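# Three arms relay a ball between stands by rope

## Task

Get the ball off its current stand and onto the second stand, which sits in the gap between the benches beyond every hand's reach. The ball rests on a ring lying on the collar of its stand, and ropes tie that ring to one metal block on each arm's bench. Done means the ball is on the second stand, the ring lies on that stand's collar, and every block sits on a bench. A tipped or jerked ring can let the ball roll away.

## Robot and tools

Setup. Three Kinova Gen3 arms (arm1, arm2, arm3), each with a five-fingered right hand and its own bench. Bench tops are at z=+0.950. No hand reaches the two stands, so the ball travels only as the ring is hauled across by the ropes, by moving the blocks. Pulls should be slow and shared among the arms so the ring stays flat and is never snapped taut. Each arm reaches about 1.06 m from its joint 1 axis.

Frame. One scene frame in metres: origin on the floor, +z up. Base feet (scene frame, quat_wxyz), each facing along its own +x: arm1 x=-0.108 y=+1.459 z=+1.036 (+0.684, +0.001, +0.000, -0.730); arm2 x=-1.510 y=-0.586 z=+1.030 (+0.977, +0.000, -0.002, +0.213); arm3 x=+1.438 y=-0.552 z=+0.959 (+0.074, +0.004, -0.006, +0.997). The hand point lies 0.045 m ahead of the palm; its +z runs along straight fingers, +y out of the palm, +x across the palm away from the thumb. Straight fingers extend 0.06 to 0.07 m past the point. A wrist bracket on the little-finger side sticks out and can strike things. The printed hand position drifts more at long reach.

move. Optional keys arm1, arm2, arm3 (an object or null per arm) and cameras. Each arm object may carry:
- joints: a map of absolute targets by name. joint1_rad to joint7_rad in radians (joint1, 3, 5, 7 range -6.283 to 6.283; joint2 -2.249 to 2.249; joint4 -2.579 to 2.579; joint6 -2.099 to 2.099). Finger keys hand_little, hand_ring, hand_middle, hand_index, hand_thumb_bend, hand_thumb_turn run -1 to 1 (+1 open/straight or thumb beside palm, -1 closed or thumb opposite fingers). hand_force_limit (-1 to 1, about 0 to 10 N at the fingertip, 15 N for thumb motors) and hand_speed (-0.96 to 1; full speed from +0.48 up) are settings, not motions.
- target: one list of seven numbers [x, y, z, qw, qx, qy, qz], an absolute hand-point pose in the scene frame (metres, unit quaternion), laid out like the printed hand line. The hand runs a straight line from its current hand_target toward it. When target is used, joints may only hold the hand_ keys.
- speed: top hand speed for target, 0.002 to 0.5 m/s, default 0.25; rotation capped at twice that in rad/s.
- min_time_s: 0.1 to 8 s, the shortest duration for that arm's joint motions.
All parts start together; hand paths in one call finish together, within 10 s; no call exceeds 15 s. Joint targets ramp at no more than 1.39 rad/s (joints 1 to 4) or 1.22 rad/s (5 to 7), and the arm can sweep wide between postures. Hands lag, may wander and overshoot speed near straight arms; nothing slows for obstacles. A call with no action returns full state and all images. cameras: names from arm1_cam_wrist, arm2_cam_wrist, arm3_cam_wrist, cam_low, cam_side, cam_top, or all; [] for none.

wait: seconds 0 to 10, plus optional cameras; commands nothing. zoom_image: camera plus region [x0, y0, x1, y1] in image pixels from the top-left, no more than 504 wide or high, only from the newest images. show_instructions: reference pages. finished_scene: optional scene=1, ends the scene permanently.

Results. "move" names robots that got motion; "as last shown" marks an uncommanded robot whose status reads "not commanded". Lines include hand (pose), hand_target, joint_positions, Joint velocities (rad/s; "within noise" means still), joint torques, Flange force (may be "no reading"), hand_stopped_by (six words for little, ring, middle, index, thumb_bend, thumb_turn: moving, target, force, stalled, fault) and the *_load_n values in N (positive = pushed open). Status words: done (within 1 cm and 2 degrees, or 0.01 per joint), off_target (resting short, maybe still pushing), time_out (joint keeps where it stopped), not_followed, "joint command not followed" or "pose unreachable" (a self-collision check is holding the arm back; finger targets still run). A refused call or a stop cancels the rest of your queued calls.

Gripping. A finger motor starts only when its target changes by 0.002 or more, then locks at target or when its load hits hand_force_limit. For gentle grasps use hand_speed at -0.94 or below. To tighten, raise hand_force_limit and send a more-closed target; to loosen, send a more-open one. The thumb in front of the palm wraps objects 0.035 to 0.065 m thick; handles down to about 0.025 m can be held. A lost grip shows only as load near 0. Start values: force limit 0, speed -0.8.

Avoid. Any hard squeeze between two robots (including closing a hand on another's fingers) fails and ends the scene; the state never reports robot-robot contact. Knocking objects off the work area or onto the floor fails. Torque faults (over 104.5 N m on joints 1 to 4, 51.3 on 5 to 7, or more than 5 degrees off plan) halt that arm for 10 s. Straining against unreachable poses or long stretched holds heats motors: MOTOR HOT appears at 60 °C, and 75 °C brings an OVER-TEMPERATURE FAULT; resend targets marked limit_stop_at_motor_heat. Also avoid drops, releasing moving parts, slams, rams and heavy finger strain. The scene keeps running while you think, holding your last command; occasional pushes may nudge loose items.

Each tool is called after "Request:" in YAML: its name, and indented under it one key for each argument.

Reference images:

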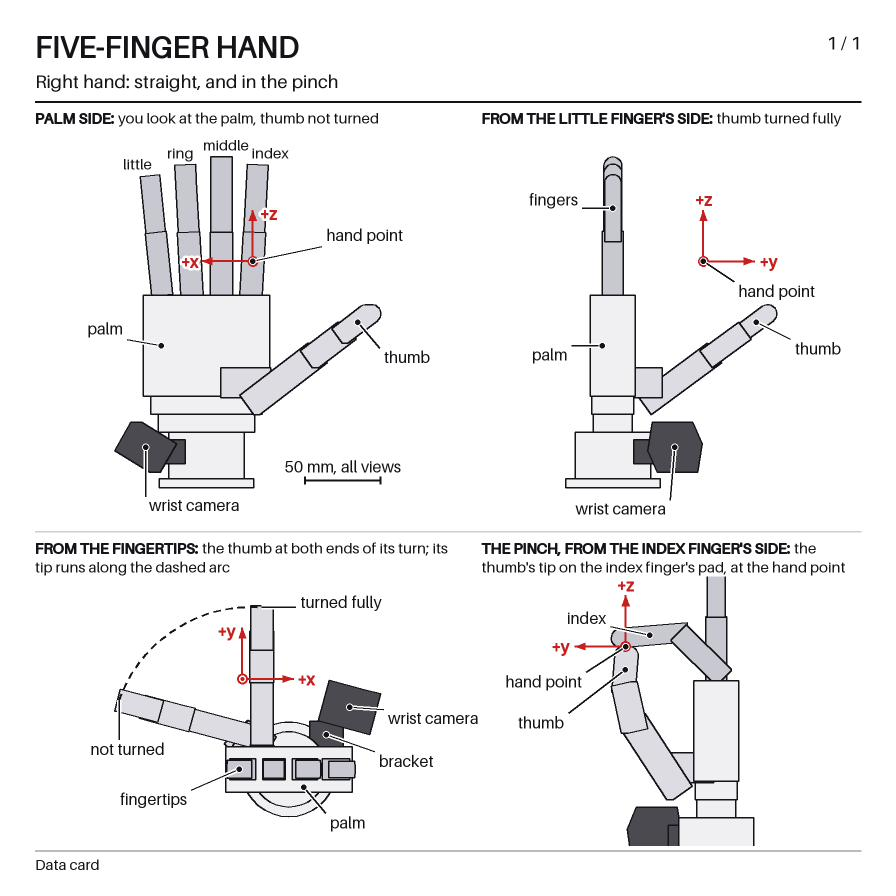

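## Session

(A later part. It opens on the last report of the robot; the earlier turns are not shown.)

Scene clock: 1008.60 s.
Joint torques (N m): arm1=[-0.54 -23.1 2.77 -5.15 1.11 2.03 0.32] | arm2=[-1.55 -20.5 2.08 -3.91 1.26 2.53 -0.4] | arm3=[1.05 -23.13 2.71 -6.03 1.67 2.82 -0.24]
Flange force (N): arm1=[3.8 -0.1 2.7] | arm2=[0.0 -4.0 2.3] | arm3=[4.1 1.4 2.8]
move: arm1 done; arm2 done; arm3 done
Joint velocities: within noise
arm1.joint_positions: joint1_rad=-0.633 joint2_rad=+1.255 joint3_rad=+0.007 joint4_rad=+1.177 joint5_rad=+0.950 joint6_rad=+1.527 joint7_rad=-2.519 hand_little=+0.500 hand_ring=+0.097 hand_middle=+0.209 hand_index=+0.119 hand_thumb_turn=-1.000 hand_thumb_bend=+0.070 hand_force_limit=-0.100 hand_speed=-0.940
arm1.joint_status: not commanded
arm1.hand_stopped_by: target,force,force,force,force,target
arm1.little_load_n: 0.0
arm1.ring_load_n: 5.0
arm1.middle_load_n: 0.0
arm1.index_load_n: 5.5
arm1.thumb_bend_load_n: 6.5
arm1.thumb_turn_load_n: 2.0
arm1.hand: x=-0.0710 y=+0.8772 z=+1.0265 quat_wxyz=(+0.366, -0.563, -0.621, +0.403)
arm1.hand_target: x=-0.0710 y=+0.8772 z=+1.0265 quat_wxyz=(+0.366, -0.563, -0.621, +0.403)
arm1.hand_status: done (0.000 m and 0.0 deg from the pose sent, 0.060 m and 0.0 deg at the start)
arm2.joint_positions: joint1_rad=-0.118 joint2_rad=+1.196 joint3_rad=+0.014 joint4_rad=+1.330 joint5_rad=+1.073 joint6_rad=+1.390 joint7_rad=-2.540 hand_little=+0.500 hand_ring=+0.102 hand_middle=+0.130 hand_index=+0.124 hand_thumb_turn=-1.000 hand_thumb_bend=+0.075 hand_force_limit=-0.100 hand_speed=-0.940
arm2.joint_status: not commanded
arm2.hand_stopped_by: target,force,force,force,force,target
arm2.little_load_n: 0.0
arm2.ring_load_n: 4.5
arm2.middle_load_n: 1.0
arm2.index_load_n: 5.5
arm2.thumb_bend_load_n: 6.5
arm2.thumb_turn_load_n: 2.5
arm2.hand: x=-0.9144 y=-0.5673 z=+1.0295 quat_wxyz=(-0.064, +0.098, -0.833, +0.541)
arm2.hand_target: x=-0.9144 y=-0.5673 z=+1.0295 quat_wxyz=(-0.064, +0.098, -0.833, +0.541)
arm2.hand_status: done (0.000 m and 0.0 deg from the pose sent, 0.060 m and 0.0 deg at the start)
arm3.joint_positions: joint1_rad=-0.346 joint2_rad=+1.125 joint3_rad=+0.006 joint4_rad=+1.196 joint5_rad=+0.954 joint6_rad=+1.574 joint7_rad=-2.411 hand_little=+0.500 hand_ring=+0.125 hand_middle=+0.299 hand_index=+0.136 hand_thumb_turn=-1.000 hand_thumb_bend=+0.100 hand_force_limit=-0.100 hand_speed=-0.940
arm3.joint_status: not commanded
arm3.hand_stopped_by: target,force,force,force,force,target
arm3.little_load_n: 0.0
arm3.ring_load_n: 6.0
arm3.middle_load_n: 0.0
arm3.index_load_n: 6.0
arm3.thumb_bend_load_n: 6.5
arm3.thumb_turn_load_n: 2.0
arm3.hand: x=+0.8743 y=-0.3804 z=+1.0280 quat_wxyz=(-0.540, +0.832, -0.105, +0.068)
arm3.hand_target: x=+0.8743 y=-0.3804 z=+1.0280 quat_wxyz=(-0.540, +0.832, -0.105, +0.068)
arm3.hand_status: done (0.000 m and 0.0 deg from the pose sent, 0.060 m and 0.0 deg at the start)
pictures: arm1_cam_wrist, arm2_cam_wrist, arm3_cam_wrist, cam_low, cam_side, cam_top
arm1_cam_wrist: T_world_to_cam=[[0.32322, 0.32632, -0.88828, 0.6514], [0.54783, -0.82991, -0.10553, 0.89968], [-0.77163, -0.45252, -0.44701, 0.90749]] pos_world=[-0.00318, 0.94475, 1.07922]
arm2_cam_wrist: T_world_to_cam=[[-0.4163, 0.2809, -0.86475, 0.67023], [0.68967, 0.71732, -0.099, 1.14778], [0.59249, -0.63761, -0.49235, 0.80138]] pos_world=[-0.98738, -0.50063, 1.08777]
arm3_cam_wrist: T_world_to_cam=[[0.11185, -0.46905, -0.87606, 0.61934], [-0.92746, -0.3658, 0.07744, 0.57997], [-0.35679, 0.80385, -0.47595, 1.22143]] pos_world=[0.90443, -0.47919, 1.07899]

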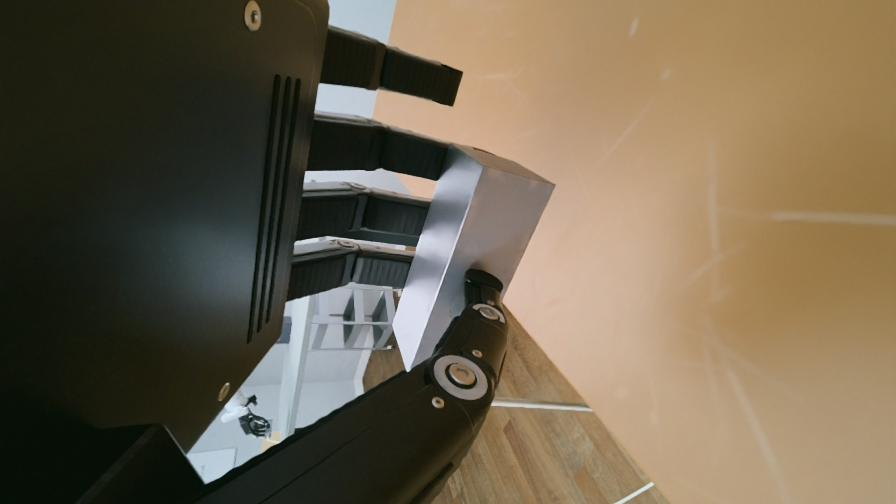

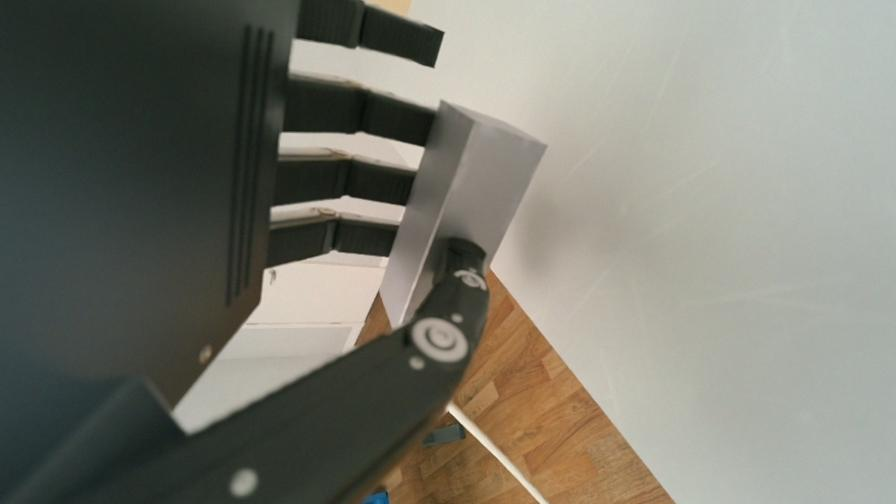

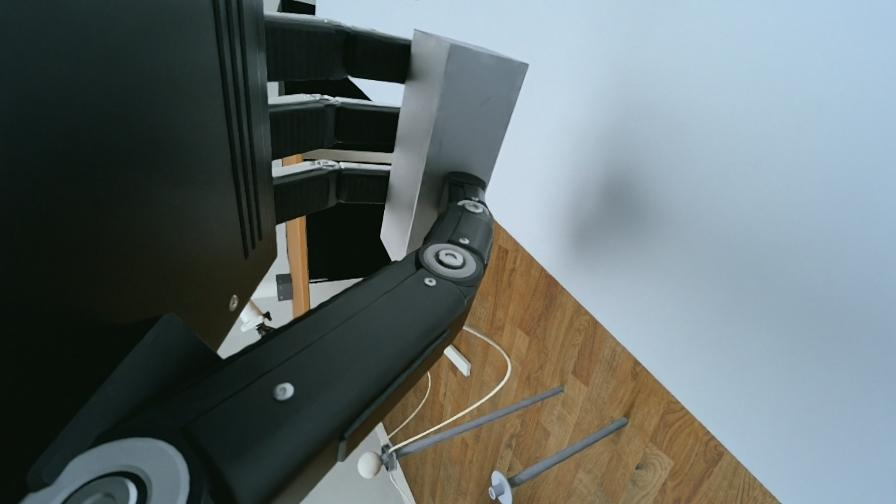

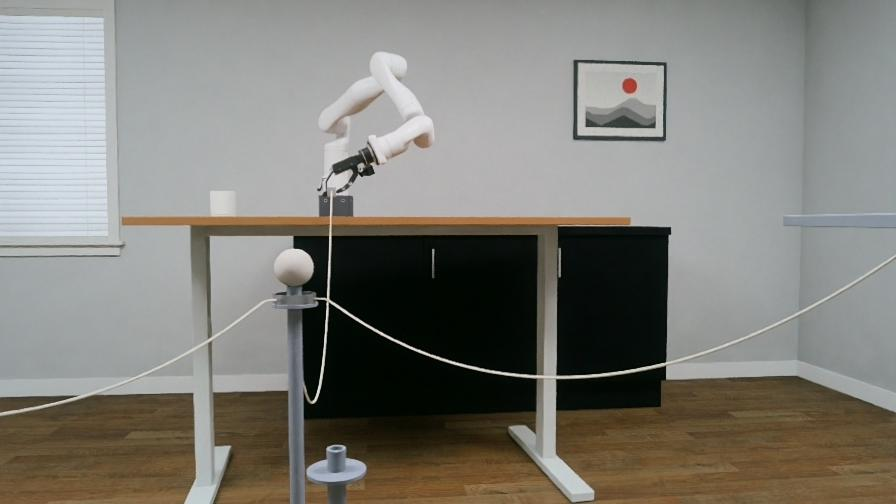

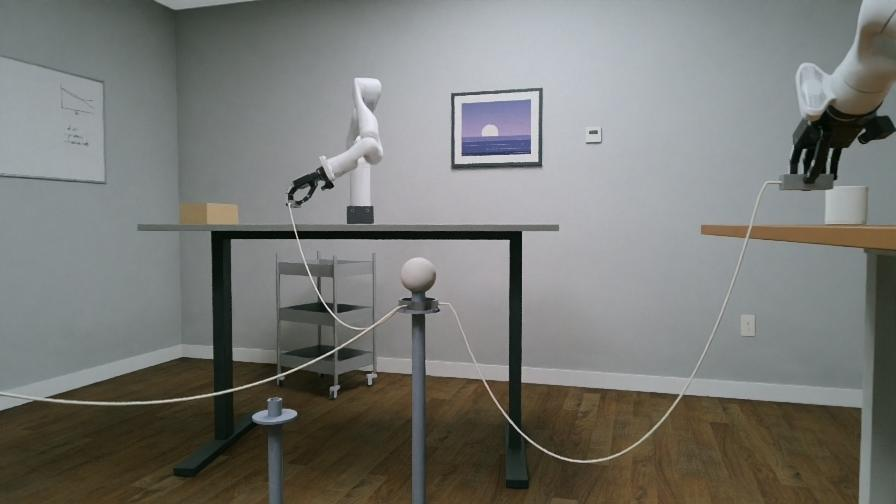

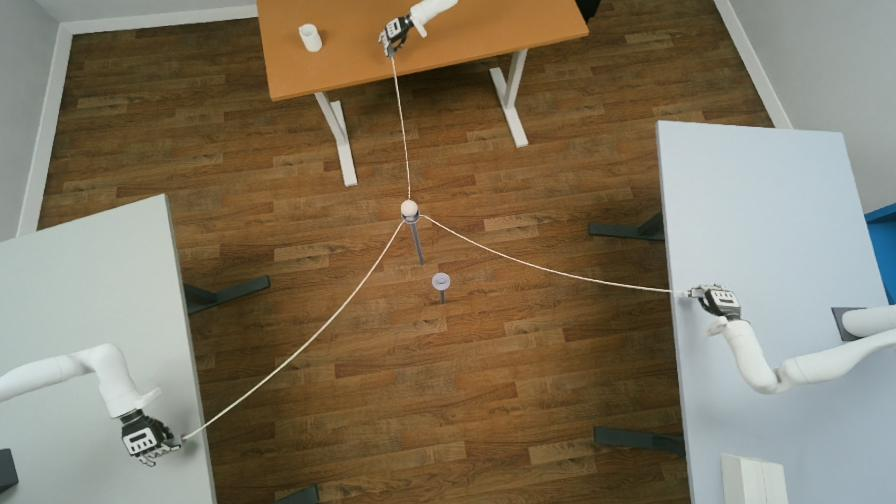

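Request:
move:
  arm1: {"target": [-0.003, 1.234, 1.199, 0.5106, -0.5283, -0.6377, 0.2313], "speed": 0.1, "joints": {"hand_middle": -0.8}}
  arm2: {"target": [-1.079, -0.4025, 1.244, 0.0208, 0.3349, -0.7574, 0.5602], "speed": 0.1, "joints": {"hand_middle": -0.8}}
  arm3: {"target": [0.8935, -0.3465, 1.24, 0.4747, -0.8233, 0.0886, -0.2981], "speed": 0.1, "joints": {"hand_middle": -0.8}}
  cameras: ["all"]

Scene clock: 1035.90 s.
Joint torques (N m): arm1=[-0.52 -16.04 0.03 -3.3 -0.28 2.57 0.39] | arm2=[-1.54 -17.51 0.19 -5 1.44 2.47 -0.35] | arm3=[1.11 -24.92 4 -3.29 2.53 0.87 -0.19]
Flange force (N): arm1=[-0.4 0.6 3.1] | arm2=[1.5 -3.3 3.6] | arm3=no reading
move: arm1 off_target; arm2 off_target; arm3 moving
Joint velocities: arm1=[within noise] | arm2=[within noise] | arm3=[0 0.004 0.024 0 -0.022 0 0.004]
arm1.joint_positions: joint1_rad=-0.867 joint2_rad=+0.747 joint3_rad=-0.228 joint4_rad=+1.750 joint5_rad=+0.383 joint6_rad=+1.858 joint7_rad=-2.599 hand_little=+0.500 hand_ring=+0.097 hand_middle=+0.115 hand_index=+0.119 hand_thumb_turn=-1.000 hand_thumb_bend=+0.070 hand_force_limit=-0.100 hand_speed=-0.940
arm1.joint_status: hand_middle off_target (ended at +0.115, target -0.800)
arm1.hand_stopped_by: target,force,force,force,force,target
arm1.little_load_n: 0.0
arm1.ring_load_n: 4.5
arm1.middle_load_n: 4.5
arm1.index_load_n: 5.0
arm1.thumb_bend_load_n: 7.0
arm1.thumb_turn_load_n: 2.0
arm1.hand: x=-0.0030 y=+1.2340 z=+1.1990 quat_wxyz=(+0.511, -0.528, -0.638, +0.231)
arm1.hand_target: x=-0.0030 y=+1.2340 z=+1.1990 quat_wxyz=(+0.511, -0.528, -0.638, +0.231)
arm1.hand_status: done (0.000 m and 0.0 deg from the pose sent, 0.402 m and 26.2 deg at the start)
arm2.joint_positions: joint1_rad=-0.450 joint2_rad=+0.787 joint3_rad=-0.157 joint4_rad=+1.429 joint5_rad=+0.967 joint6_rad=+1.833 joint7_rad=-1.989 hand_little=+0.500 hand_ring=+0.102 hand_middle=+0.110 hand_index=+0.124 hand_thumb_turn=-1.000 hand_thumb_bend=+0.075 hand_force_limit=-0.100 hand_speed=-0.940
arm2.joint_status: hand_middle off_target (ended at +0.110, target -0.800)
arm2.hand_stopped_by: target,force,force,force,force,target
arm2.little_load_n: 0.0
arm2.ring_load_n: 4.0
arm2.middle_load_n: 5.0
arm2.index_load_n: 5.0
arm2.thumb_bend_load_n: 7.0
arm2.thumb_turn_load_n: 2.5
arm2.hand: x=-1.0790 y=-0.4025 z=+1.2440 quat_wxyz=(+0.021, +0.335, -0.757, +0.560)
arm2.hand_target: x=-1.0790 y=-0.4025 z=+1.2440 quat_wxyz=(+0.021, +0.335, -0.757, +0.560)
arm2.hand_status: done (0.000 m and 0.0 deg from the pose sent, 0.317 m and 30.3 deg at the start)
arm3.joint_positions: joint1_rad=-0.316 joint2_rad=+1.315 joint3_rad=+1.355 joint4_rad=+0.311 joint5_rad=-0.068 joint6_rad=+2.098 joint7_rad=-1.139 hand_little=+0.500 hand_ring=+0.125 hand_middle=+0.127 hand_index=+0.136 hand_thumb_turn=-1.000 hand_thumb_bend=+0.100 hand_force_limit=-0.100 hand_speed=-0.940
arm3.joint_status: hand_middle off_target (ended at +0.127, target -0.800)
arm3.hand_stopped_by: target,force,force,force,force,target
arm3.little_load_n: 0.0
arm3.ring_load_n: 4.5
arm3.middle_load_n: 5.5
arm3.index_load_n: 5.0
arm3.thumb_bend_load_n: 7.0
arm3.thumb_turn_load_n: 2.0
arm3.hand: x=+0.8942 y=-0.3464 z=+1.2398 quat_wxyz=(-0.480, +0.825, -0.082, +0.285)
arm3.hand_target: x=+0.8942 y=-0.3464 z=+1.2398 quat_wxyz=(-0.480, +0.825, -0.082, +0.285)
arm3.hand_status: moving (0.001 m and 1.8 deg from the pose sent, 0.216 m and 27.5 deg at the start; a joint's target at an end of its range on 174 of 272 steps)
pictures: arm1_cam_wrist, arm2_cam_wrist, arm3_cam_wrist, cam_low, cam_side, cam_top
arm1_cam_wrist: T_world_to_cam=[[0.40696, 0.59611, -0.69212, 0.09828], [0.39632, -0.7979, -0.45419, 1.55481], [-0.82299, -0.08947, -0.56097, 0.88704]] pos_world=[0.07383, 1.26136, 1.2718]
arm2_cam_wrist: T_world_to_cam=[[-0.75748, -0.03728, -0.6518, -0.02019], [0.3296, 0.83996, -0.43108, 1.23828], [0.56355, -0.54137, -0.62396, 1.28077]] pos_world=[-1.14521, -0.34749, 1.3198]
arm3_cam_wrist: T_world_to_cam=[[0.30198, -0.62793, -0.7173, 0.39667], [-0.95301, -0.18004, -0.24362, 1.07976], [0.02384, 0.75716, -0.65279, 1.1647]] pos_world=[0.88148, -0.43839, 1.30789]

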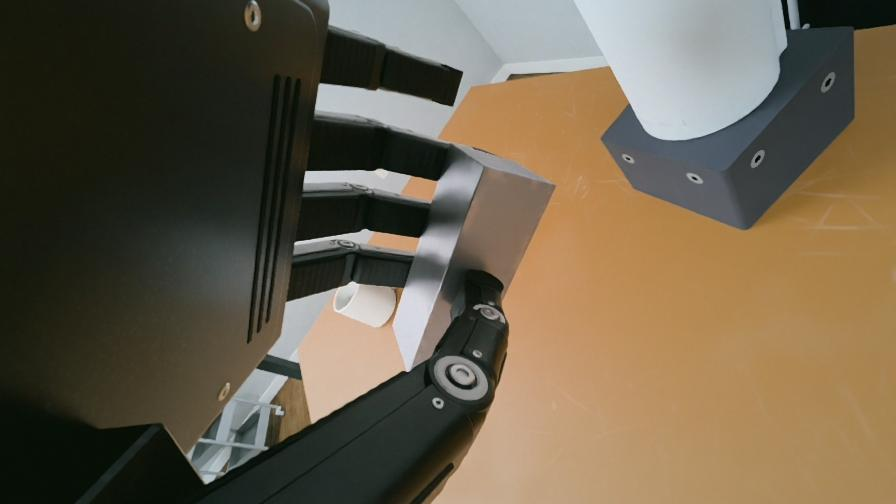

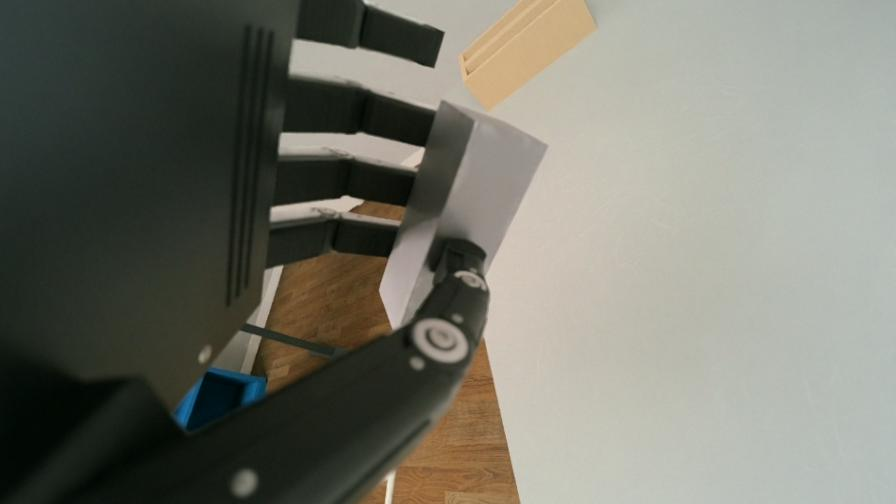

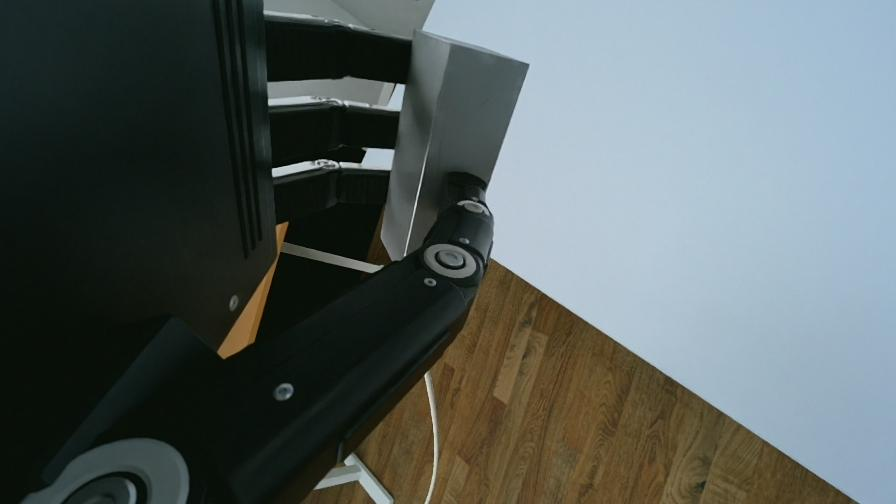

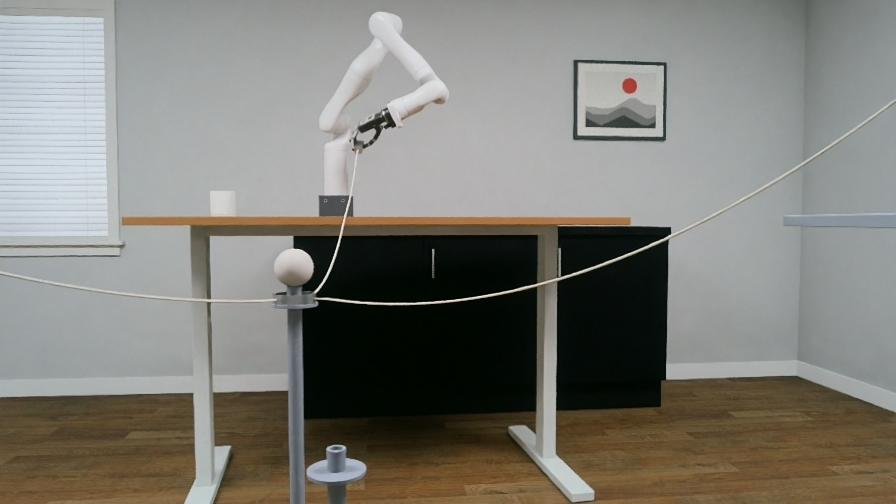

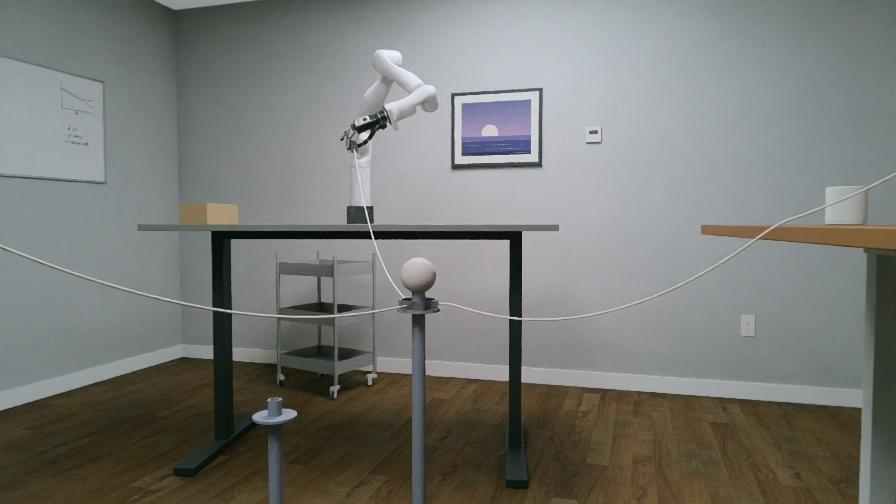

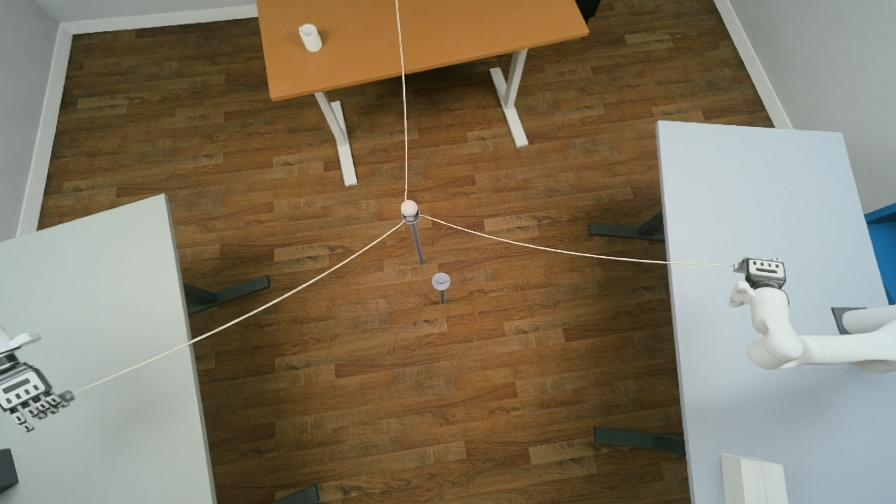

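Request:
move:
  arm1: {"target": [0.0125, 1.2534, 1.2628, 0.2359, -0.6983, -0.6643, 0.1247], "speed": 0.12}
  arm2: {"target": [-1.0924, -0.4162, 1.2398, -0.0064, 0.283, -0.9213, 0.2668], "speed": 0.12}
  arm3: {"target": [0.88, -0.362, 1.055, 0.5216, -0.831, 0.0982, -0.1662], "speed": 0.12}
  cameras: ["cam_low", "cam_side", "cam_top", "arm3_cam_wrist"]

Scene clock: 1378.03 s.
Joint torques (N m): arm1=[-0.61 -8.62 -0.05 -6.64 -0.21 1.35 0.42] | arm2=[-1.56 -13.92 -1.04 -6.73 0.89 1.24 -0.32] | arm3=[1.12 -22.59 8.23 -2.32 2.54 1.21 -0.18]
Flange force (N): arm1=[0.0 0.1 3.7] | arm2=[3.4 -4.3 2.1] | arm3=[9.7 1.5 6.1]
move: arm1 done; arm2 done; arm3 done
Joint velocities: within noise
arm1.joint_positions: joint1_rad=-0.714 joint2_rad=+0.135 joint3_rad=-0.245 joint4_rad=+1.989 joint5_rad=+0.209 joint6_rad=+1.538 joint7_rad=-2.583 hand_little=+0.500 hand_ring=+0.097 hand_middle=+0.115 hand_index=+0.119 hand_thumb_turn=-1.000 hand_thumb_bend=+0.070 hand_force_limit=-0.100 hand_speed=-0.940
arm1.joint_status: not commanded
arm1.hand_stopped_by: target,force,force,force,force,target
arm1.little_load_n: 0.0
arm1.ring_load_n: 4.5
arm1.middle_load_n: 4.5
arm1.index_load_n: 5.0
arm1.thumb_bend_load_n: 6.5
arm1.thumb_turn_load_n: 2.0
arm1.hand: x=+0.0125 y=+1.2534 z=+1.2628 quat_wxyz=(+0.236, -0.698, -0.664, +0.125)
arm1.hand_target: x=+0.0125 y=+1.2534 z=+1.2628 quat_wxyz=(+0.236, -0.698, -0.664, +0.125)
arm1.hand_status: done (0.000 m and 0.0 deg from the pose sent, 0.068 m and 39.3 deg at the start)
arm2.joint_positions: joint1_rad=-0.071 joint2_rad=+0.457 joint3_rad=-0.262 joint4_rad=+1.603 joint5_rad=+0.610 joint6_rad=+1.391 joint7_rad=-1.928 hand_little=+0.500 hand_ring=+0.102 hand_middle=+0.110 hand_index=+0.124 hand_thumb_turn=-1.000 hand_thumb_bend=+0.075 hand_force_limit=-0.100 hand_speed=-0.940
arm2.joint_status: not commanded
arm2.hand_stopped_by: target,force,force,force,force,target
arm2.little_load_n: 0.0
arm2.ring_load_n: 4.5
arm2.middle_load_n: 5.0
arm2.index_load_n: 5.5
arm2.thumb_bend_load_n: 7.0
arm2.thumb_turn_load_n: 2.5
arm2.hand: x=-1.0924 y=-0.4162 z=+1.2398 quat_wxyz=(-0.006, +0.283, -0.921, +0.267)
arm2.hand_target: x=-1.0924 y=-0.4162 z=+1.2398 quat_wxyz=(-0.006, +0.283, -0.921, +0.267)
arm2.hand_status: done (0.000 m and 0.0 deg from the pose sent, 0.020 m and 39.3 deg at the start)
arm3.joint_positions: joint1_rad=-0.656 joint2_rad=+1.494 joint3_rad=+1.325 joint4_rad=+0.970 joint5_rad=-0.211 joint6_rad=+1.502 joint7_rad=-1.509 hand_little=+0.500 hand_ring=+0.125 hand_middle=+0.127 hand_index=+0.136 hand_thumb_turn=-1.000 hand_thumb_bend=+0.100 hand_force_limit=-0.100 hand_speed=-0.940
arm3.joint_status: not commanded
arm3.hand_stopped_by: target,force,force,force,force,target
arm3.little_load_n: 0.0
arm3.ring_load_n: 4.0
arm3.middle_load_n: 5.5
arm3.index_load_n: 5.0
arm3.thumb_bend_load_n: 7.0
arm3.thumb_turn_load_n: 2.0
arm3.hand: x=+0.8800 y=-0.3620 z=+1.0550 quat_wxyz=(-0.522, +0.831, -0.098, +0.166)
arm3.hand_target: x=+0.8800 y=-0.3620 z=+1.0550 quat_wxyz=(-0.522, +0.831, -0.098, +0.166)
arm3.hand_status: done (0.000 m and 0.0 deg from the pose sent, 0.186 m and 14.5 deg at the start)
pictures: arm3_cam_wrist, cam_low, cam_side, cam_top
arm3_cam_wrist: T_world_to_cam=[[0.20555, -0.52851, -0.82366, 0.49169], [-0.95979, -0.2733, -0.06415, 0.80126], [-0.1912, 0.80373, -0.56344, 1.16804]] pos_world=[0.8913, -0.45993, 1.11451]

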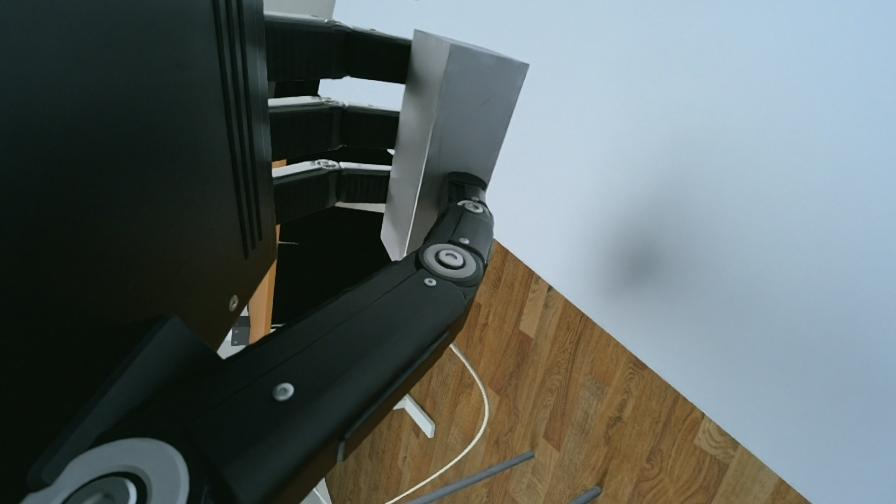

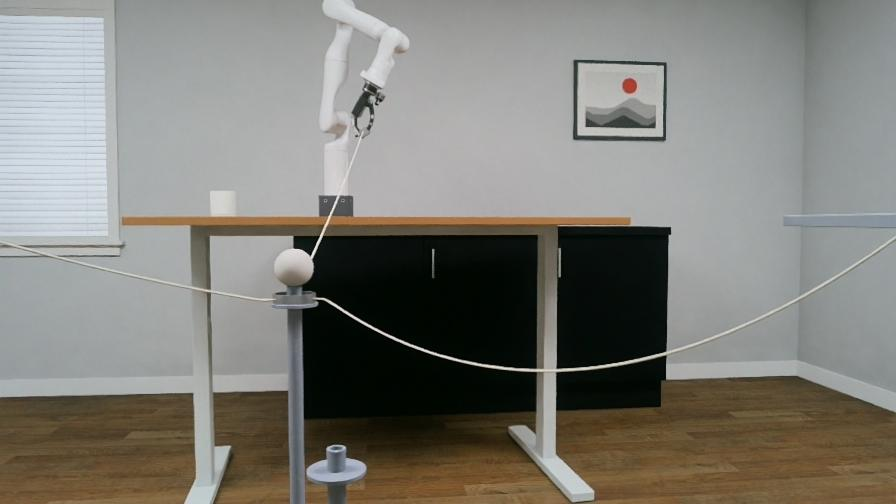

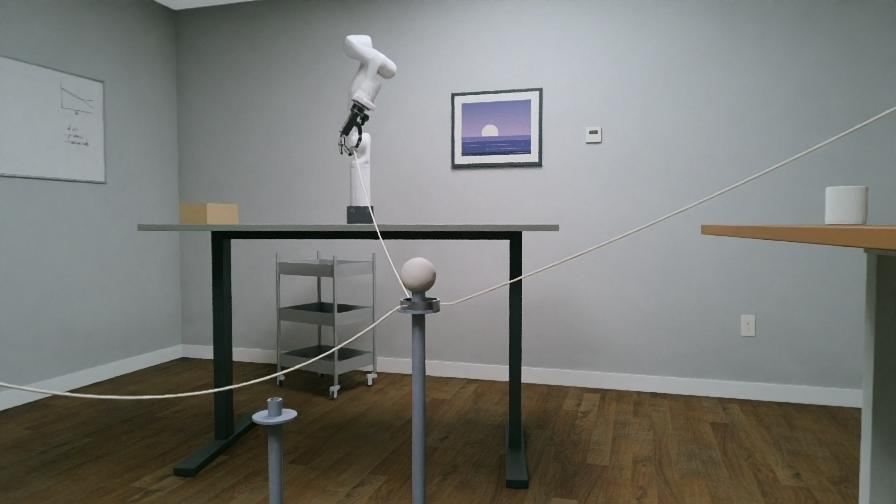

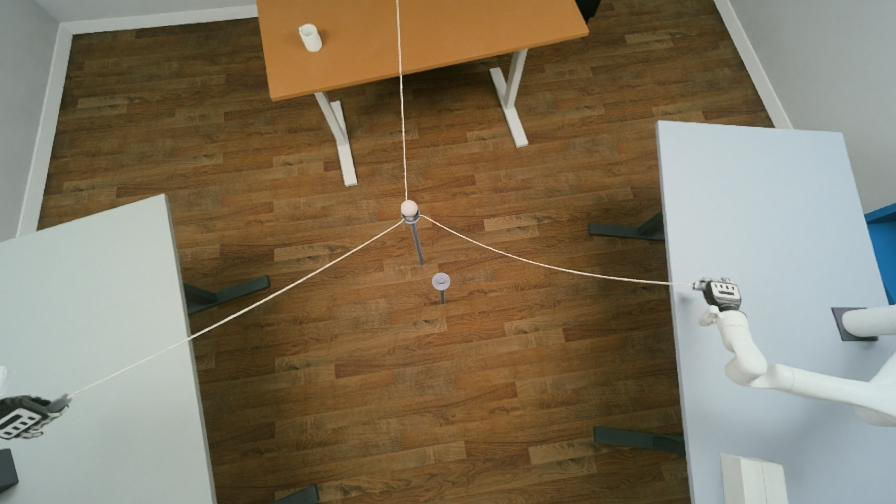

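Request:
move:
  arm3: {"target": [0.87, -0.355, 1.13, 0.5216, -0.831, 0.0982, -0.1662], "speed": 0.1}

Request:
move:
  arm3: {"joints": {"joint1_rad": 0.198, "joint2_rad": 0.742, "joint3_rad": 0.0, "joint4_rad": 1.143, "joint5_rad": 0.17, "joint6_rad": 1.362, "joint7_rad": -1.697}, "min_time_s": 4}
  cameras: ["cam_low", "cam_side", "cam_top", "arm3_cam_wrist"]

Scene clock: 1433.00 s.
Joint torques (N m): arm1=[-0.64 -8.61 -0.02 -6.6 -0.21 1.36 0.39] | arm2=[-1.58 -13.91 -1.09 -6.69 0.88 1.25 -0.35] | arm3=[1.09 -23.06 7.87 -2.93 2.55 0.95 -0.2]
Flange force (N): arm1=[-0.2 0.1 3.6] | arm2=[3.3 -4.5 2.1] | arm3=[9.4 2.7 6.4]
move: arm3 done
Joint velocities: within noise
arm1, arm2: as last shown
arm2.ring_load_n: 4.0
arm3.joint_positions: joint1_rad=-0.613 joint2_rad=+1.398 joint3_rad=+1.365 joint4_rad=+0.884 joint5_rad=-0.159 joint6_rad=+1.586 joint7_rad=-1.425 hand_little=+0.500 hand_ring=+0.125 hand_middle=+0.127 hand_index=+0.136 hand_thumb_turn=-1.000 hand_thumb_bend=+0.100 hand_force_limit=-0.100 hand_speed=-0.940
arm3.joint_status: not commanded
arm3.hand_stopped_by: target,force,force,force,force,target
arm3.little_load_n: 0.0
arm3.ring_load_n: 4.5
arm3.middle_load_n: 5.5
arm3.index_load_n: 5.0
arm3.thumb_bend_load_n: 7.0
arm3.thumb_turn_load_n: 2.0
arm3.hand: x=+0.8700 y=-0.3550 z=+1.1300 quat_wxyz=(-0.522, +0.831, -0.098, +0.166)
arm3.hand_target: x=+0.8700 y=-0.3550 z=+1.1300 quat_wxyz=(-0.522, +0.831, -0.098, +0.166)
arm3.hand_status: done (0.000 m and 0.0 deg from the pose sent, 0.076 m and 0.0 deg at the start)
pictures: none

Scene clock: 1437.33 s.
Joint torques (N m): arm1=[-0.59 -8.63 -0.03 -6.63 -0.19 1.33 0.4] | arm2=[-1.53 -13.9 -1.08 -6.7 0.87 1.26 -0.34] | arm3=[0.95 -21.3 0.69 -8.75 0.32 1.08 -0.15]
Flange force (N): arm1=[0.0 0.1 3.6] | arm2=[3.3 -4.4 2.1] | arm3=[4.7 1.5 5.6]
move: arm3 done
Joint velocities: within noise
arm1, arm2: as last shown
arm2.ring_load_n: 4.5
arm3.joint_positions: joint1_rad=+0.198 joint2_rad=+0.742 joint3_rad=+0.000 joint4_rad=+1.143 joint5_rad=+0.170 joint6_rad=+1.362 joint7_rad=-1.697 hand_little=+0.500 hand_ring=+0.125 hand_middle=+0.127 hand_index=+0.136 hand_thumb_turn=-1.000 hand_thumb_bend=+0.100 hand_force_limit=-0.100 hand_speed=-0.940
arm3.joint_status: all done
arm3.hand_stopped_by: target,force,force,force,force,target
arm3.little_load_n: 0.0
arm3.ring_load_n: 5.0
arm3.middle_load_n: 6.0
arm3.index_load_n: 5.5
arm3.thumb_bend_load_n: 6.5
arm3.thumb_turn_load_n: 2.0
arm3.hand: x=+0.8956 y=-0.3349 z=+1.1346 quat_wxyz=(-0.081, +0.972, -0.212, +0.057)
arm3.hand_target: x=+0.8956 y=-0.3349 z=+1.1346 quat_wxyz=(-0.081, +0.972, -0.212, +0.057)
arm3.hand_status: not commanded
pictures: arm3_cam_wrist, cam_low, cam_side, cam_top
arm3_cam_wrist: T_world_to_cam=[[-0.19352, -0.97273, -0.12786, -0.01239], [-0.87881, 0.11393, 0.46336, 0.28731], [-0.43616, 0.20204, -0.87689, 1.56762]] pos_world=[0.93383, -0.36151, 1.23993]

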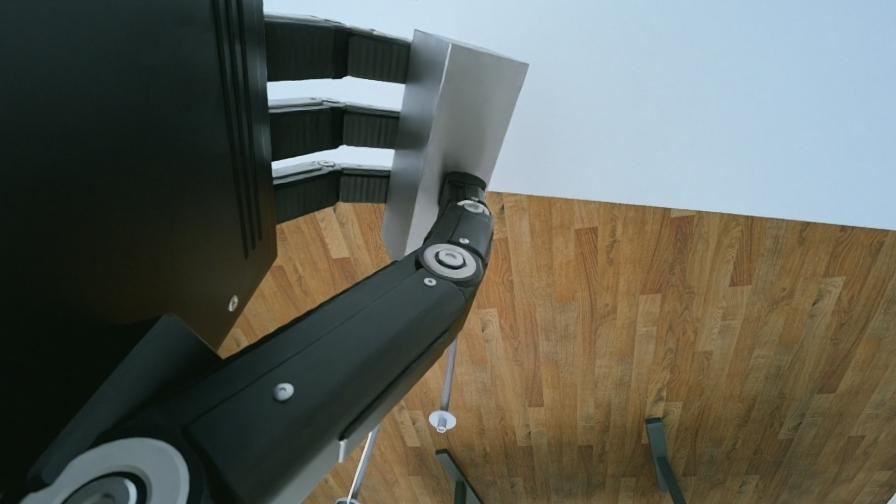

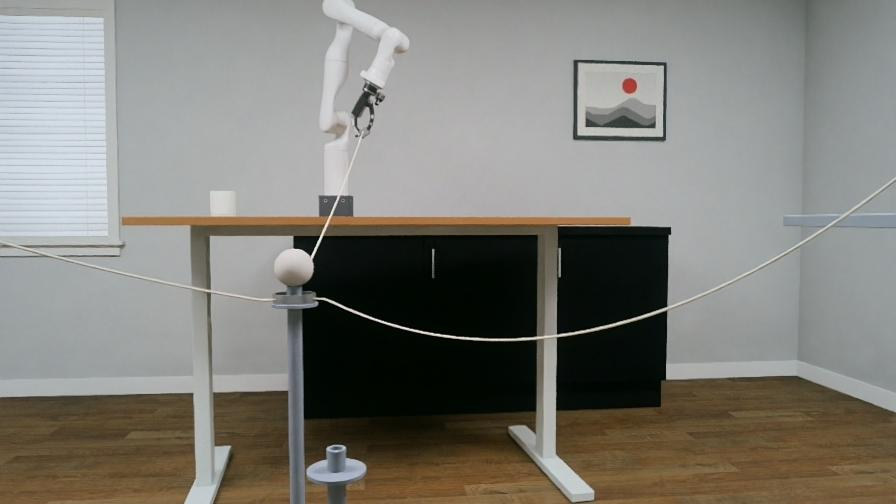

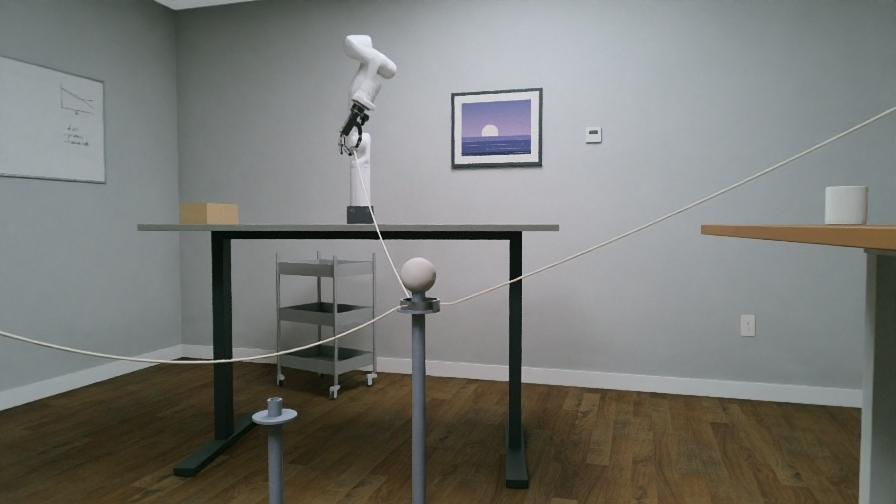

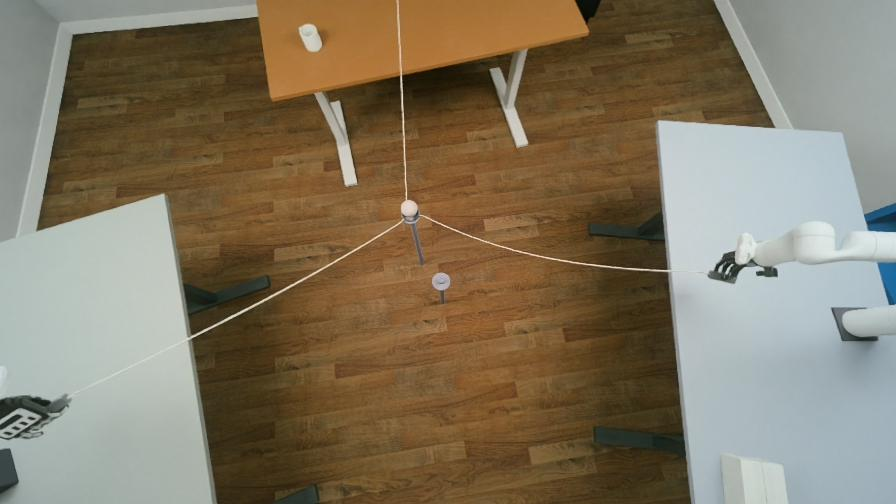

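Request:
move:
  arm3: {"target": [0.9264, -0.3536, 1.2419, 0.0756, -0.9724, 0.2117, -0.0612], "speed": 0.1}
  cameras: ["cam_low", "cam_side", "cam_top"]

Request:
zoom_image:
  camera: "cam_side"
  region: [392, 60, 896, 340]

Request:
zoom_image:
  camera: "cam_low"
  region: [0, 220, 504, 340]

Request:
zoom_image:
  camera: "cam_low"
  region: [392, 60, 896, 340]

Scene clock: 1465.57 s.
Joint torques (N m): arm1=[-0.59 -8.65 -0.04 -6.58 -0.19 1.35 0.39] | arm2=[-1.56 -13.94 -1.05 -6.69 0.89 1.26 -0.35] | arm3=[0.95 -19.55 0.6 -9.01 0.31 1.14 -0.12]
Flange force (N): arm1=[-0.2 0.2 3.5] | arm2=[3.2 -4.4 2.1] | arm3=[3.9 1.7 6.6]
move: arm3 done
Joint velocities: within noise
arm1, arm2: as last shown
arm1.middle_load_n: 4.0
arm3.joint_positions: joint1_rad=+0.193 joint2_rad=+0.605 joint3_rad=-0.001 joint4_rad=+1.047 joint5_rad=+0.156 joint6_rad=+1.604 joint7_rad=-1.662 hand_little=+0.500 hand_ring=+0.125 hand_middle=+0.127 hand_index=+0.136 hand_thumb_turn=-1.000 hand_thumb_bend=+0.100 hand_force_limit=-0.100 hand_speed=-0.940
arm3.joint_status: not commanded
arm3.hand_stopped_by: target,force,force,force,force,target
arm3.little_load_n: 0.0
arm3.ring_load_n: 4.5
arm3.middle_load_n: 6.0
arm3.index_load_n: 5.0
arm3.thumb_bend_load_n: 6.5
arm3.thumb_turn_load_n: 2.0
arm3.hand: x=+0.9264 y=-0.3536 z=+1.2419 quat_wxyz=(-0.076, +0.972, -0.212, +0.061)
arm3.hand_target: x=+0.9264 y=-0.3536 z=+1.2419 quat_wxyz=(-0.076, +0.972, -0.212, +0.061)
arm3.hand_status: done (0.000 m and 0.0 deg from the pose sent, 0.113 m and 0.8 deg at the start)

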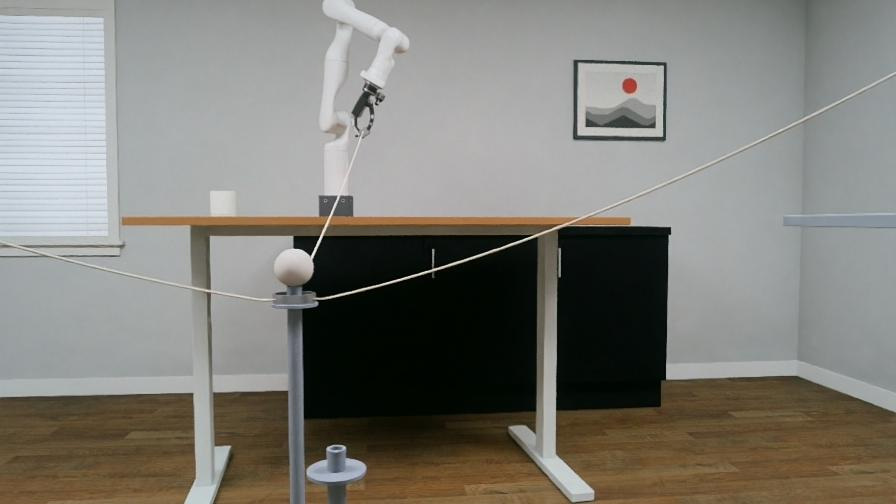

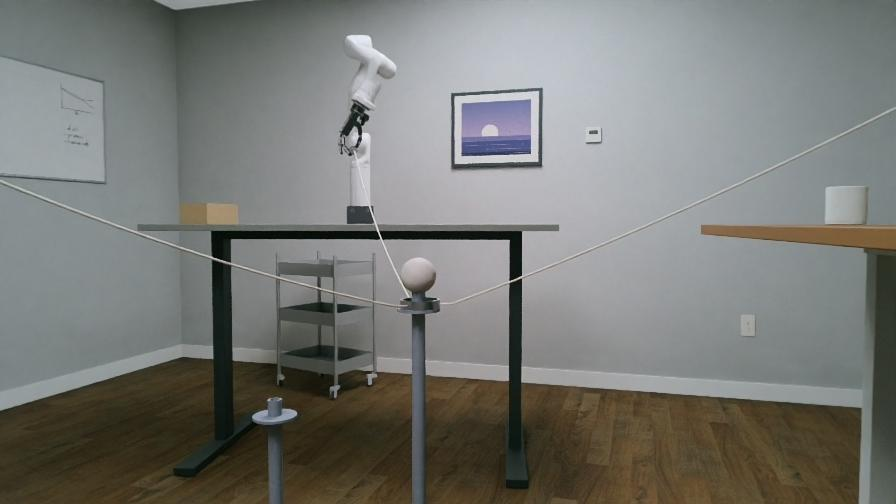

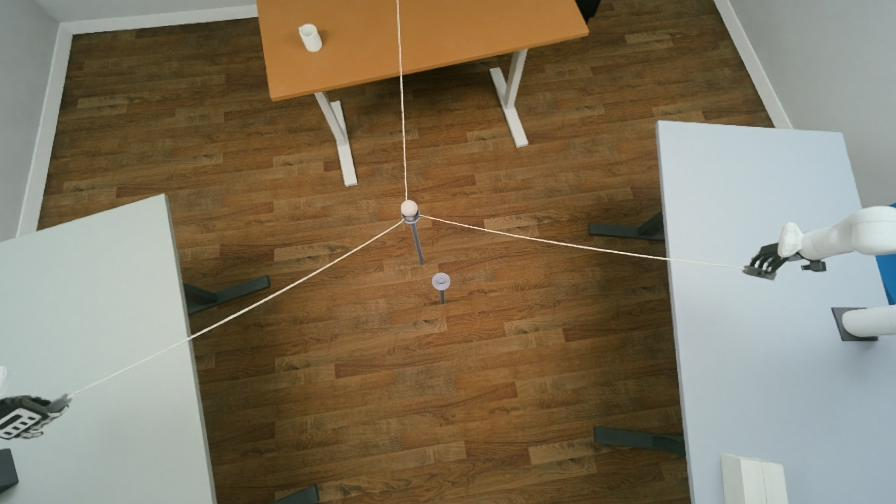

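Scaled by 1.000.

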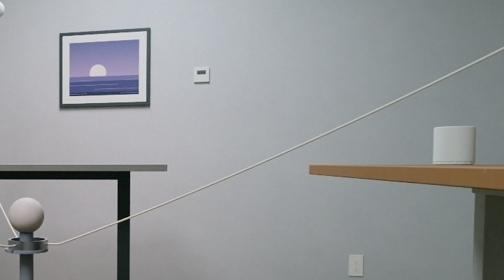

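Scaled by 1.000.

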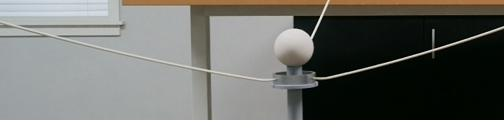

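Scaled by 1.000.

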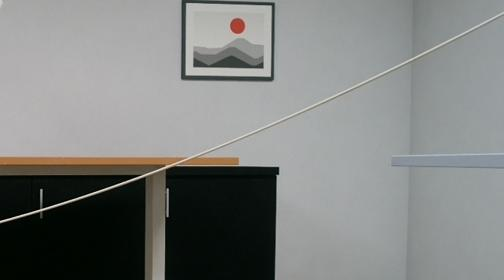

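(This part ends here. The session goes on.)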